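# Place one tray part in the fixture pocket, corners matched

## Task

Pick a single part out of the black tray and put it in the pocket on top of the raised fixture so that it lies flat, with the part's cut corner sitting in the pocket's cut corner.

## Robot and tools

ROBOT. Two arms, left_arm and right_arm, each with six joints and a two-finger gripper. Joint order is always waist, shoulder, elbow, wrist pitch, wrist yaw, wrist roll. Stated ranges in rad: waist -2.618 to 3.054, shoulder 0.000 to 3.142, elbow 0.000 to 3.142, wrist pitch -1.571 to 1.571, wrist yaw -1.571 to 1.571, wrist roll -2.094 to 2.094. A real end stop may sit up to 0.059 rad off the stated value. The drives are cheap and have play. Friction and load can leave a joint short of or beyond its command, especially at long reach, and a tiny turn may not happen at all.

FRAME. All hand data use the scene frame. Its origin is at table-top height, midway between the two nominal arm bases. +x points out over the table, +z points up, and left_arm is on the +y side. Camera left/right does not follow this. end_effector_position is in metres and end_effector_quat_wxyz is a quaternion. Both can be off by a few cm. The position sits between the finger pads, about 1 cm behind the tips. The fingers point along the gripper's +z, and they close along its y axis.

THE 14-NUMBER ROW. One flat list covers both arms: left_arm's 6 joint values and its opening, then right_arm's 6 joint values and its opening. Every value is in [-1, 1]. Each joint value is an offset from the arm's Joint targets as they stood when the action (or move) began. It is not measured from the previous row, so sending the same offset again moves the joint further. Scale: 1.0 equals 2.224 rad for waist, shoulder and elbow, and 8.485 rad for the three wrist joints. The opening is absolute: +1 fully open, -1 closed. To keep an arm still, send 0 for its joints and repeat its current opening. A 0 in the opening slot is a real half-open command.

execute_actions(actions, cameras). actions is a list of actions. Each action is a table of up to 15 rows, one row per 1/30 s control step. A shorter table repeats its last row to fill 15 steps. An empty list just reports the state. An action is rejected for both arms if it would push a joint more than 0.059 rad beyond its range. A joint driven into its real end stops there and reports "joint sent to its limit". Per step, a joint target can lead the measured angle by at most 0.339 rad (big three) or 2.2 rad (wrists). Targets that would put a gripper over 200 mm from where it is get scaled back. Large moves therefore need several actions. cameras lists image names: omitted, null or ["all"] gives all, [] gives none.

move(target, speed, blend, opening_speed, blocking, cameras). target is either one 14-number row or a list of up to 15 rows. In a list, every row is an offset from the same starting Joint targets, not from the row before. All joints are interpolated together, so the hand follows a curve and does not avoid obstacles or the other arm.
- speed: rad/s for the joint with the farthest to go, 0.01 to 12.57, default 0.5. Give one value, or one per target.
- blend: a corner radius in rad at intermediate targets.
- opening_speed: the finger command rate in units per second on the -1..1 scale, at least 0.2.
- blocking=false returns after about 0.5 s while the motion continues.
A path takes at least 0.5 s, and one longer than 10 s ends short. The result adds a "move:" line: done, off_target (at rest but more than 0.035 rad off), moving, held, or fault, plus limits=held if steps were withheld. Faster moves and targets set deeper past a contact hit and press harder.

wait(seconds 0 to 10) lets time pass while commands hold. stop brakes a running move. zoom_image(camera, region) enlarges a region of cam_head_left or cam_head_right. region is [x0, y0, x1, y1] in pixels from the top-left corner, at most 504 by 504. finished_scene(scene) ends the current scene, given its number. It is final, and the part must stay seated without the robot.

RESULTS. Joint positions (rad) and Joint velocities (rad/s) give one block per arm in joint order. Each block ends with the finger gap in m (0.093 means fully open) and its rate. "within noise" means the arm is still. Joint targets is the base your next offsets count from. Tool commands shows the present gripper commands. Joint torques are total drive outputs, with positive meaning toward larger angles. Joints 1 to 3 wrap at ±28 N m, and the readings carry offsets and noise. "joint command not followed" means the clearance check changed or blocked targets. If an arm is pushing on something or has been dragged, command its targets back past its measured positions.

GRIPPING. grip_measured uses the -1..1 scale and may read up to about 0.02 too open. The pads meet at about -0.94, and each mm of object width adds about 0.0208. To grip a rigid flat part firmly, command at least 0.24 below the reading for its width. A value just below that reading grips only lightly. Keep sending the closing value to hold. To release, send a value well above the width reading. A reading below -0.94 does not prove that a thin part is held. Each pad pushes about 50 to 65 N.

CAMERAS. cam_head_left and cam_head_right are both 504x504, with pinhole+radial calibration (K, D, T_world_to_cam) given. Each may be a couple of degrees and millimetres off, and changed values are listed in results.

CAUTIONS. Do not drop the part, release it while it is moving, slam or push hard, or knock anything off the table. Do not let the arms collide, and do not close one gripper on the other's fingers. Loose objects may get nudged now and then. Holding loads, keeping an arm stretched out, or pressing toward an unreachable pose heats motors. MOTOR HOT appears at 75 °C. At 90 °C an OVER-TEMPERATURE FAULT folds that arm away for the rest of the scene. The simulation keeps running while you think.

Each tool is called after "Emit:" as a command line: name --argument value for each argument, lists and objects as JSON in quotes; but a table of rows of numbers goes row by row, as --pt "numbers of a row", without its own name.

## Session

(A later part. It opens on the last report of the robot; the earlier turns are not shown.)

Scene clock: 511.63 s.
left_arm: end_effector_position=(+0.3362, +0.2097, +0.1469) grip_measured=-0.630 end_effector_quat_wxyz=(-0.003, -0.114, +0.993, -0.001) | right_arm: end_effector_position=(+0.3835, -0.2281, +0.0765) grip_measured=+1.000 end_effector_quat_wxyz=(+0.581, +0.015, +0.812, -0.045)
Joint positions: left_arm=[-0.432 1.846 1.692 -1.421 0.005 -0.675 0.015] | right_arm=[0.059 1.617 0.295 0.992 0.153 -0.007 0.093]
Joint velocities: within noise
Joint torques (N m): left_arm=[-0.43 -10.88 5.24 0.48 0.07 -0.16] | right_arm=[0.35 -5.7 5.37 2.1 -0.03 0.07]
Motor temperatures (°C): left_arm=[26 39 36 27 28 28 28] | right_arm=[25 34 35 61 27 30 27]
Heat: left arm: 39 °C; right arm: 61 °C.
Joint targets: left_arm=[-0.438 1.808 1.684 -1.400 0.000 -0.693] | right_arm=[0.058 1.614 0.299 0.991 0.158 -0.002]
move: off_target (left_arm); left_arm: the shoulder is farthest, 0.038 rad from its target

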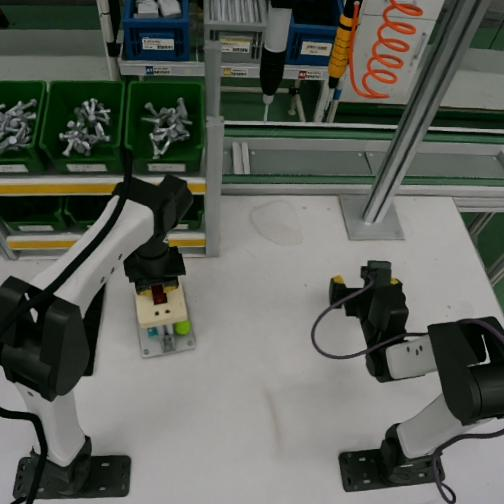

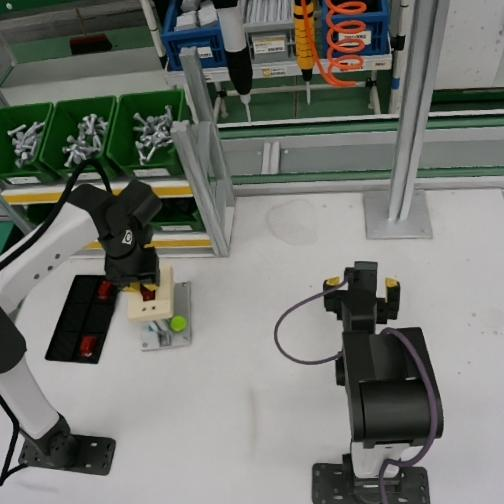

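Emit:
move --target '[-0.0036, 0, -0.0074, 0.0019, 0, 0, -0.75, 0, 0, 0, 0, 0, 0, 1]' --speed 0.06

Scene clock: 545.90 s.
left_arm: end_effector_position=(+0.3363, +0.2071, +0.1451) grip_measured=-0.630 end_effector_quat_wxyz=(+0.002, -0.110, +0.994, -0.003) | right_arm: end_effector_position=(+0.3835, -0.2281, +0.0765) grip_measured=+1.000 end_effector_quat_wxyz=(+0.581, +0.015, +0.812, -0.045)
Joint positions: left_arm=[-0.44 1.84 1.677 -1.401 0.003 -0.675 0.015] | right_arm=[0.059 1.617 0.295 0.992 0.153 -0.007 0.093]
Joint velocities: within noise
Joint torques (N m): left_arm=[-0.34 -10.39 5.16 0.47 0.07 -0.18] | right_arm=[0.36 -5.7 5.35 2.09 -0.03 0.07]
Motor temperatures (°C): left_arm=[26 40 35 27 28 28 28] | right_arm=[25 34 35 62 27 30 27]
Heat: left arm: 40 °C; right arm: 62 °C.
Joint targets: left_arm=[-0.446 1.807 1.668 -1.384 0.000 -0.693] | right_arm=[0.058 1.614 0.299 0.991 0.158 -0.002]
move: done

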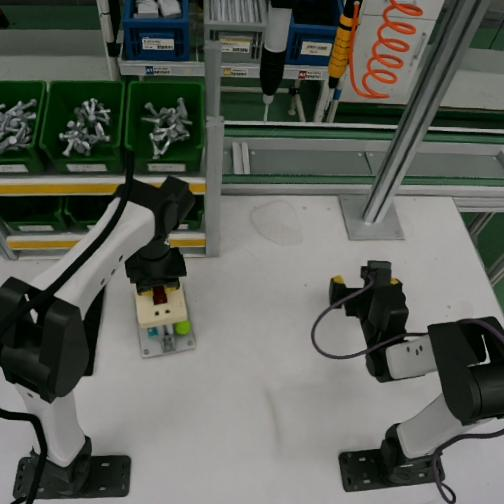

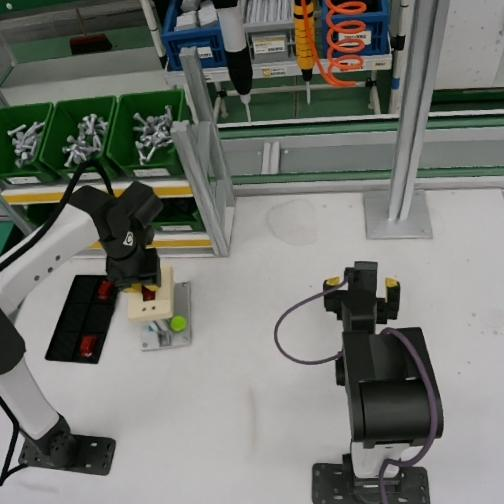

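Emit:
zoom_image --camera "cam_head_left" --region '[144, 276, 176, 308]'

Emit:
zoom_image --camera "cam_head_right" --region '[132, 276, 164, 308]'

Scaled by 15.750 from the camera's 504x504 image, which has a finer 720x720 frame.

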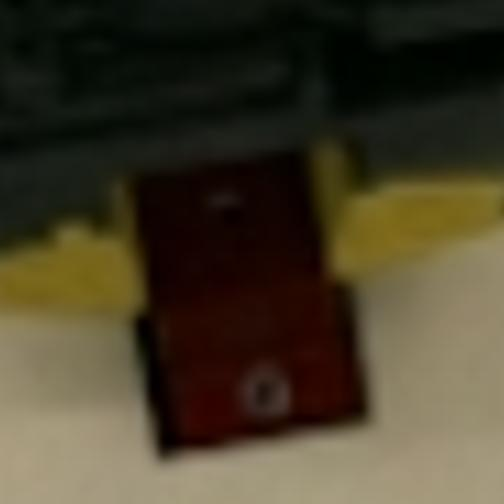

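Scaled by 15.750 from the camera's 504x504 image, which has a finer 720x720 frame.

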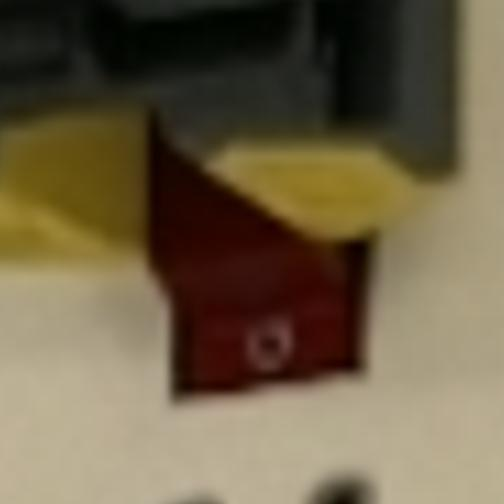

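Emit:
move --target '[0, 0, -0.0060, 0.0015, 0, 0, -0.75, 0, 0, 0, 0, 0, 0, 1]' --speed 0.06 --cameras '["cam_head_left", "cam_head_right"]'

Emit:
zoom_image --camera "cam_head_left" --region '[144, 276, 176, 308]'

Emit:
zoom_image --camera "cam_head_right" --region '[132, 276, 164, 308]'

Scene clock: 563.40 s.
left_arm: end_effector_position=(+0.3364, +0.2068, +0.1439) grip_measured=-0.630 end_effector_quat_wxyz=(+0.003, -0.110, +0.994, -0.005) | right_arm: end_effector_position=(+0.3835, -0.2281, +0.0765) grip_measured=+1.000 end_effector_quat_wxyz=(+0.581, +0.015, +0.812, -0.045)
Joint positions: left_arm=[-0.44 1.837 1.668 -1.391 0.005 -0.675 0.015] | right_arm=[0.059 1.617 0.295 0.992 0.153 -0.007 0.093]
Joint velocities: within noise
Joint torques (N m): left_arm=[-0.34 -10.06 4.88 0.53 0.05 -0.19] | right_arm=[0.35 -5.71 5.35 2.1 -0.03 0.07]
Motor temperatures (°C): left_arm=[26 41 35 27 28 28 28] | right_arm=[25 34 35 62 27 30 27]
Heat: left arm: 41 °C; right arm: 62 °C.
Joint targets: left_arm=[-0.446 1.808 1.654 -1.372 0.000 -0.693] | right_arm=[0.058 1.614 0.299 0.991 0.158 -0.002]
move: done

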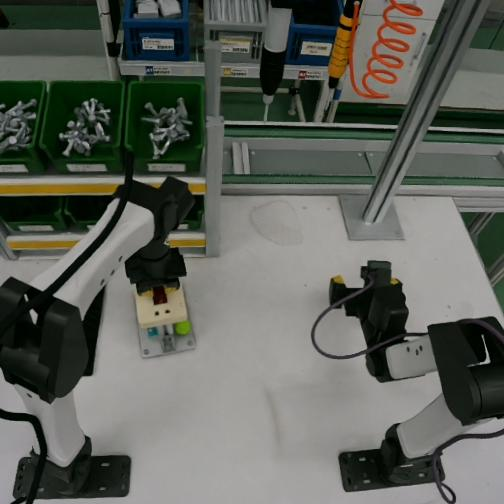

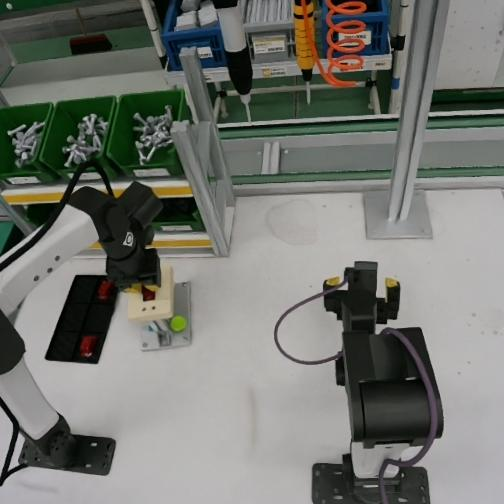

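Scaled by 15.750 from the camera's 504x504 image, which has a finer 720x720 frame.

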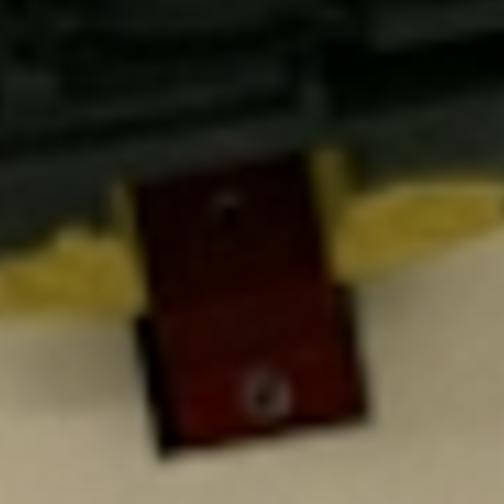

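Scaled by 15.750 from the camera's 504x504 image, which has a finer 720x720 frame.

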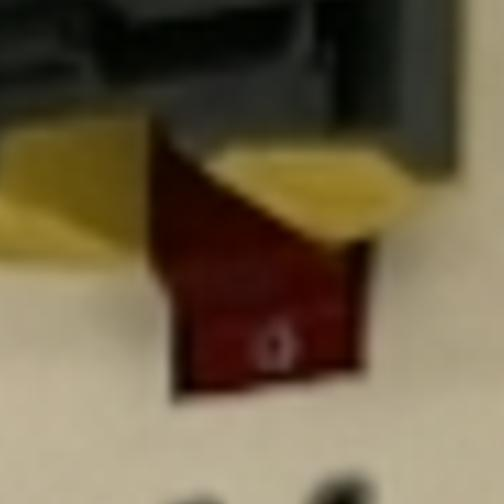

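Emit:
move --target '[0, 0, -0.0075, 0.0019, 0, 0, -0.75, 0, 0, 0, 0, 0, 0, 1]' --speed 0.06 --cameras '["cam_head_left", "cam_head_right"]'

Emit:
zoom_image --camera "cam_head_left" --region '[144, 276, 176, 308]'

Emit:
zoom_image --camera "cam_head_right" --region '[132, 276, 164, 308]'

Scene clock: 574.63 s.
left_arm: end_effector_position=(+0.3361, +0.2069, +0.1438) grip_measured=-0.630 end_effector_quat_wxyz=(+0.007, -0.110, +0.994, -0.007) | right_arm: end_effector_position=(+0.3835, -0.2281, +0.0765) grip_measured=+1.000 end_effector_quat_wxyz=(+0.581, +0.015, +0.812, -0.045)
Joint positions: left_arm=[-0.44 1.828 1.656 -1.381 0.005 -0.675 0.015] | right_arm=[0.059 1.617 0.295 0.992 0.153 -0.007 0.093]
Joint velocities: within noise
Joint torques (N m): left_arm=[-0.42 -9.4 4.45 0.58 0.05 -0.16] | right_arm=[0.36 -5.7 5.35 2.09 -0.03 0.07]
Motor temperatures (°C): left_arm=[26 42 35 27 28 28 28] | right_arm=[25 34 35 63 27 30 27]
Heat: left arm: 42 °C; right arm: 63 °C.
Joint targets: left_arm=[-0.446 1.808 1.637 -1.355 0.000 -0.693] | right_arm=[0.058 1.614 0.299 0.991 0.158 -0.002]
move: done

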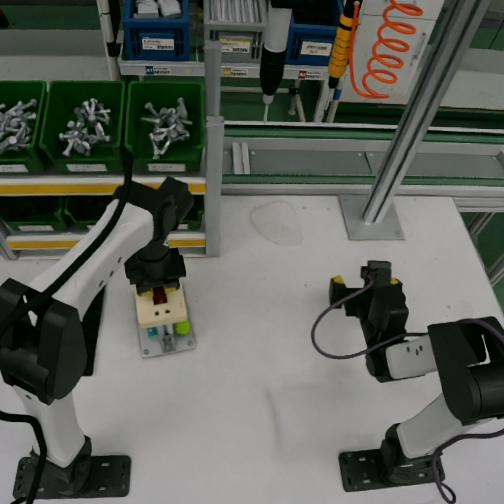

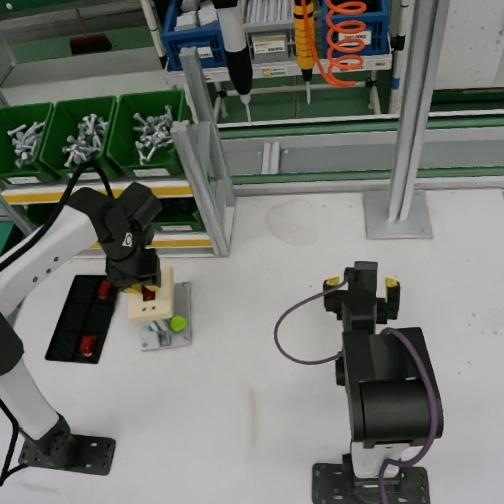

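Scaled by 15.750 from the camera's 504x504 image, which has a finer 720x720 frame.

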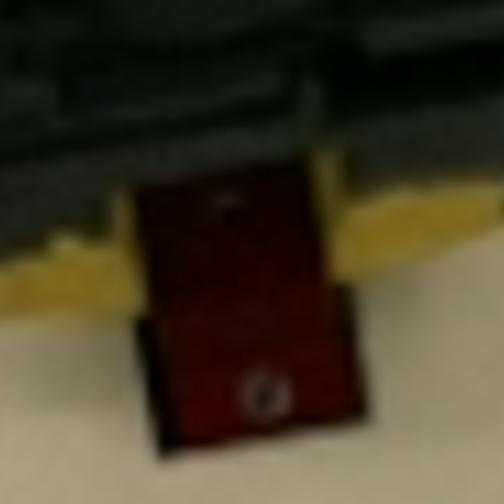

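Scaled by 15.750 from the camera's 504x504 image, which has a finer 720x720 frame.

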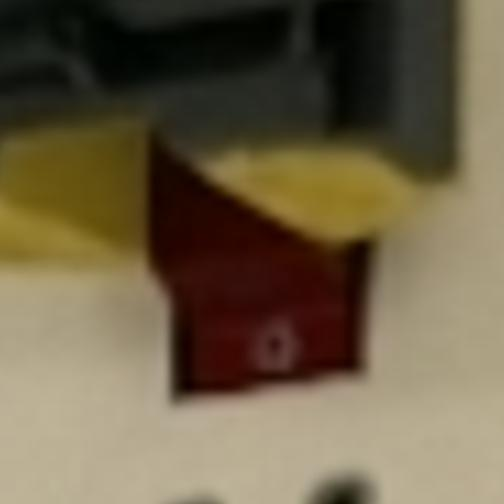

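Emit:
zoom_image --camera "cam_head_left" --region '[150, 292, 170, 308]'

Emit:
zoom_image --camera "cam_head_right" --region '[138, 290, 158, 306]'

Scaled by 25.200 from the camera's 504x504 image, which has a finer 720x720 frame.

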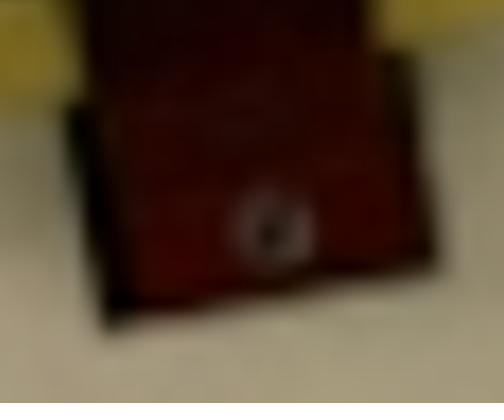

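Scaled by 25.200 from the camera's 504x504 image, which has a finer 720x720 frame.

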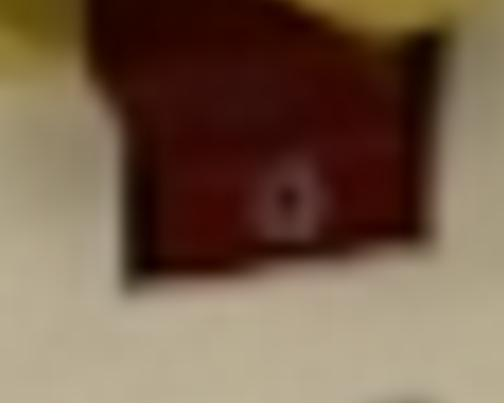

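Emit:
move --target '[0, 0, 0.0095, -0.0024, 0, 0, -0.75, 0, 0, 0, 0, 0, 0, 1]' --speed 0.1 --cameras '[]'

Emit:
move --target '[0, 0, 0, 0, 0, 0, -0.1, 0, 0, 0, 0, 0, 0, 1]' --opening_speed 0.8

Emit:
zoom_image --camera "cam_head_left" --region '[144, 276, 176, 308]'

Emit:
zoom_image --camera "cam_head_right" --region '[132, 276, 164, 308]'

Scene clock: 619.50 s.
left_arm: end_effector_position=(+0.3363, +0.2068, +0.1437) grip_measured=-0.630 end_effector_quat_wxyz=(+0.007, -0.110, +0.994, -0.007) | right_arm: end_effector_position=(+0.3835, -0.2281, +0.0765) grip_measured=+1.000 end_effector_quat_wxyz=(+0.581, +0.015, +0.812, -0.045)
Joint positions: left_arm=[-0.44 1.828 1.656 -1.379 0.005 -0.675 0.015] | right_arm=[0.059 1.617 0.295 0.992 0.153 -0.007 0.093]
Joint velocities: within noise
Joint torques (N m): left_arm=[-0.39 -9.33 6.11 0.39 0.07 -0.18] | right_arm=[0.35 -5.71 5.37 2.09 -0.03 0.07]
Motor temperatures (°C): left_arm=[26 42 34 27 28 28 28] | right_arm=[25 34 35 63 27 30 27]
Heat: left arm: 42 °C; right arm: 63 °C.
Joint targets: left_arm=[-0.446 1.808 1.658 -1.376 0.000 -0.693] | right_arm=[0.058 1.614 0.299 0.991 0.158 -0.002]
move: done
No camera images: "cameras" was empty.

Scene clock: 620.53 s.
left_arm: end_effector_position=(+0.3363, +0.2068, +0.1437) grip_measured=-0.102 end_effector_quat_wxyz=(+0.007, -0.111, +0.994, -0.007) | right_arm: end_effector_position=(+0.3835, -0.2281, +0.0765) grip_measured=+1.000 end_effector_quat_wxyz=(+0.581, +0.015, +0.812, -0.045)
Joint positions: left_arm=[-0.44 1.828 1.656 -1.379 0.005 -0.676 0.04] | right_arm=[0.059 1.617 0.295 0.992 0.153 -0.007 0.093]
Joint velocities: within noise
Joint torques (N m): left_arm=[-0.39 -9.37 6.12 0.38 0.07 -0.18] | right_arm=[0.35 -5.7 5.35 2.09 -0.03 0.07]
Motor temperatures (°C): left_arm=[26 42 34 27 28 28 28] | right_arm=[25 34 35 63 27 30 27]
Heat: left arm: 42 °C; right arm: 63 °C.
Joint targets: left_arm=[-0.446 1.808 1.658 -1.376 0.000 -0.693] | right_arm=[0.058 1.614 0.299 0.991 0.158 -0.002]
move: done

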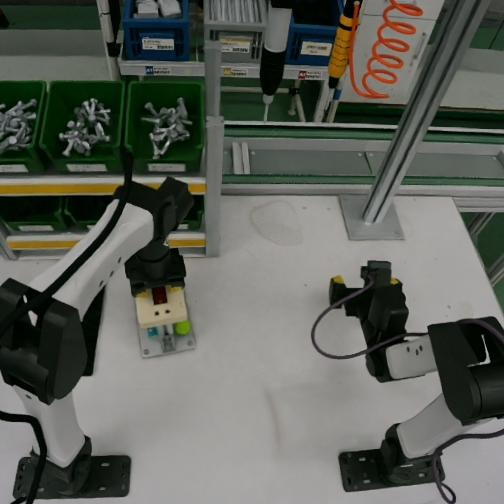

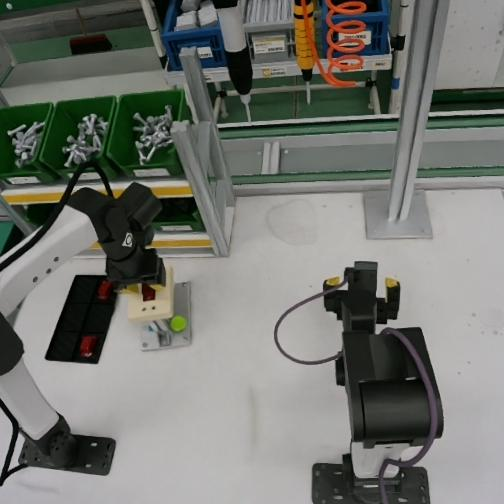

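Scaled by 15.750 from the camera's 504x504 image, which has a finer 720x720 frame.

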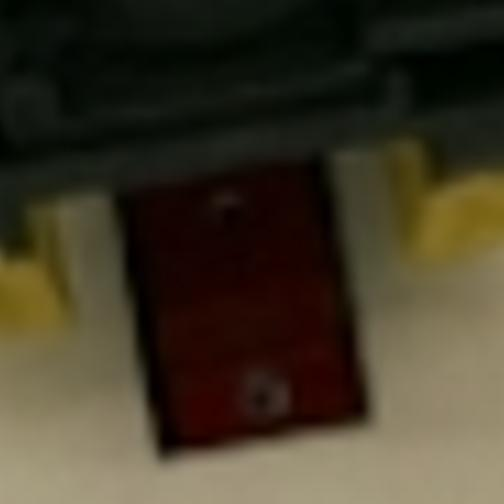

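Scaled by 15.750 from the camera's 504x504 image, which has a finer 720x720 frame.

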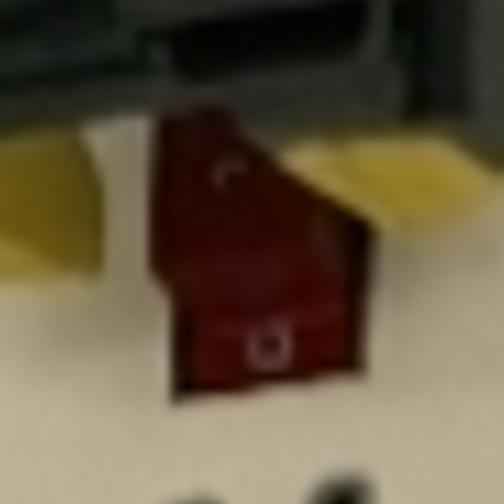

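Emit:
move --pt "0 0 0.0900 -0.0220 0 0 -0.1 0 0 0 0 0 0 1" --pt "0.36 0 0.11 -0.026 0 0 -0.1 0 0 0 0 0 0 1" --speed '[0.3, 0.6]'

Emit:
zoom_image --camera "cam_head_left" --region '[144, 276, 176, 308]'

Emit:
zoom_image --camera "cam_head_right" --region '[132, 276, 164, 308]'

Scene clock: 633.53 s.
left_arm: end_effector_position=(+0.3524, +0.4738, +0.1983) grip_measured=-0.102 end_effector_quat_wxyz=(+0.031, -0.488, +0.872, -0.008) | right_arm: end_effector_position=(+0.3835, -0.2281, +0.0765) grip_measured=+1.000 end_effector_quat_wxyz=(+0.581, +0.015, +0.812, -0.045)
Joint positions: left_arm=[0.359 1.828 1.875 -1.554 0.005 -0.676 0.04] | right_arm=[0.059 1.617 0.295 0.992 0.153 -0.007 0.093]
Joint velocities: within noise
Joint torques (N m): left_arm=[-0.18 -9.14 8.13 0.3 0.05 -0.15] | right_arm=[0.35 -5.7 5.35 2.09 -0.03 0.07]
Motor temperatures (°C): left_arm=[26 42 35 27 28 28 27] | right_arm=[25 34 35 64 27 30 27]
Heat: left arm: 42 °C; right arm: 64 °C.
Joint targets: left_arm=[0.355 1.808 1.903 -1.566 0.000 -0.693] | right_arm=[0.058 1.614 0.299 0.991 0.158 -0.002]
joint sent to its limit (left arm) — the wrist pitch, lower limit.
move: off_target (left_arm); left_arm: the wrist pitch is farthest, 0.043 rad from its target

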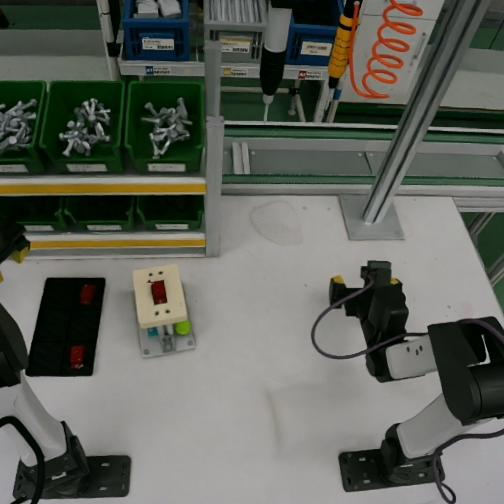

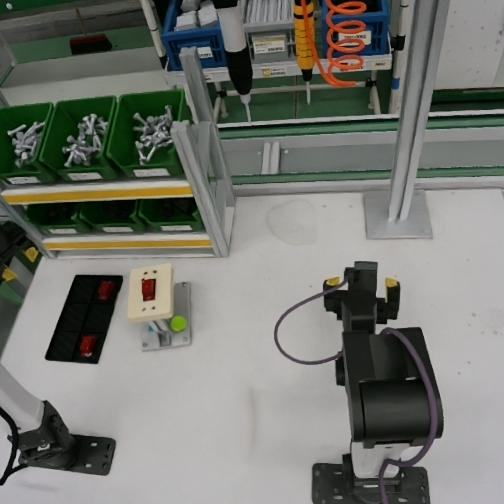

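Scaled by 15.750 from the camera's 504x504 image, which has a finer 720x720 frame.

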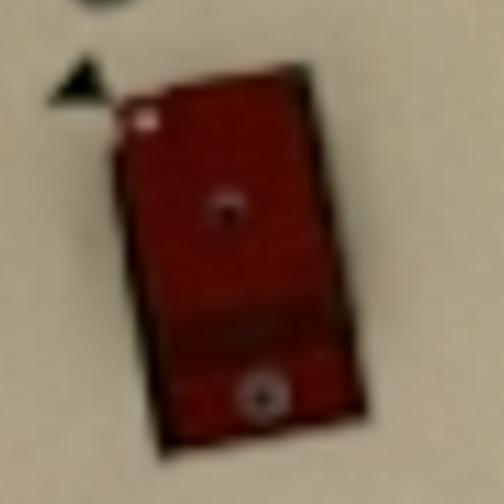

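Scaled by 15.750 from the camera's 504x504 image, which has a finer 720x720 frame.

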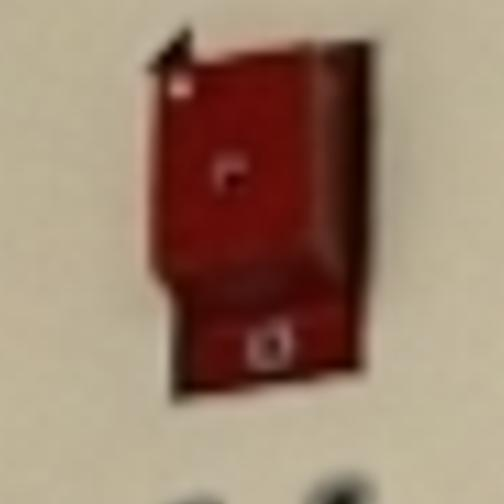

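Emit:
zoom_image --camera "cam_head_left" --region '[148, 276, 172, 308]'

Emit:
zoom_image --camera "cam_head_left" --region '[60, 276, 108, 372]'

Emit:
zoom_image --camera "cam_head_right" --region '[72, 276, 120, 372]'

Scaled by 15.750 from the camera's 504x504 image, which has a finer 720x720 frame.

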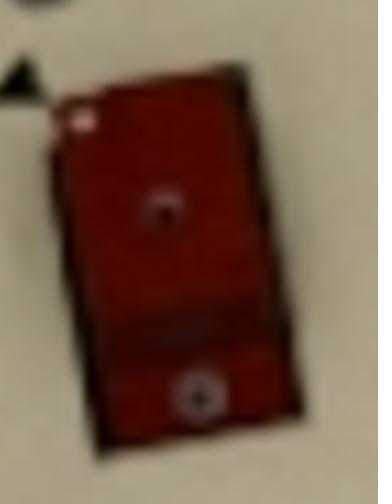

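Scaled by 5.250 from the camera's 504x504 image, which has a finer 720x720 frame.

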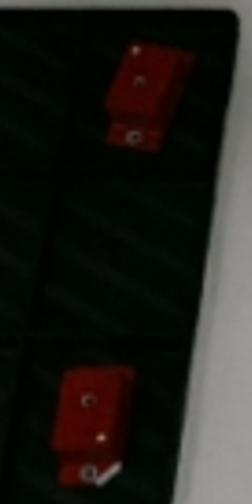

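Scaled by 5.250 from the camera's 504x504 image, which has a finer 720x720 frame.

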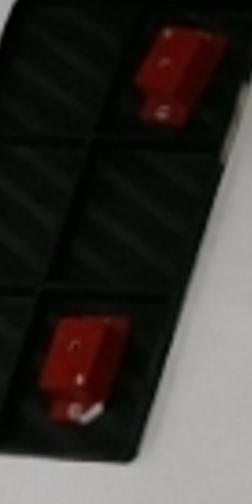

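Emit:
zoom_image --camera "cam_head_left" --region '[72, 280, 104, 312]'

Emit:
zoom_image --camera "cam_head_right" --region '[90, 276, 122, 308]'

Scaled by 15.750 from the camera's 504x504 image, which has a finer 720x720 frame.

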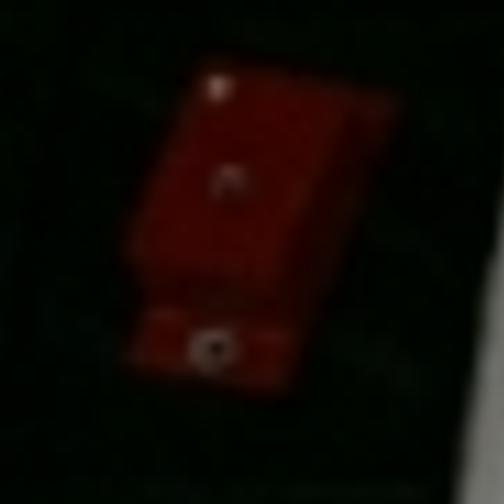

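Scaled by 15.750 from the camera's 504x504 image, which has a finer 720x720 frame.

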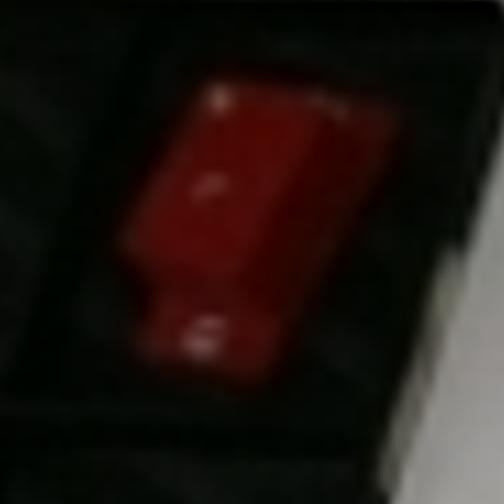

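Emit:
finished_scene --scene 2

The scene is finished: the task was done.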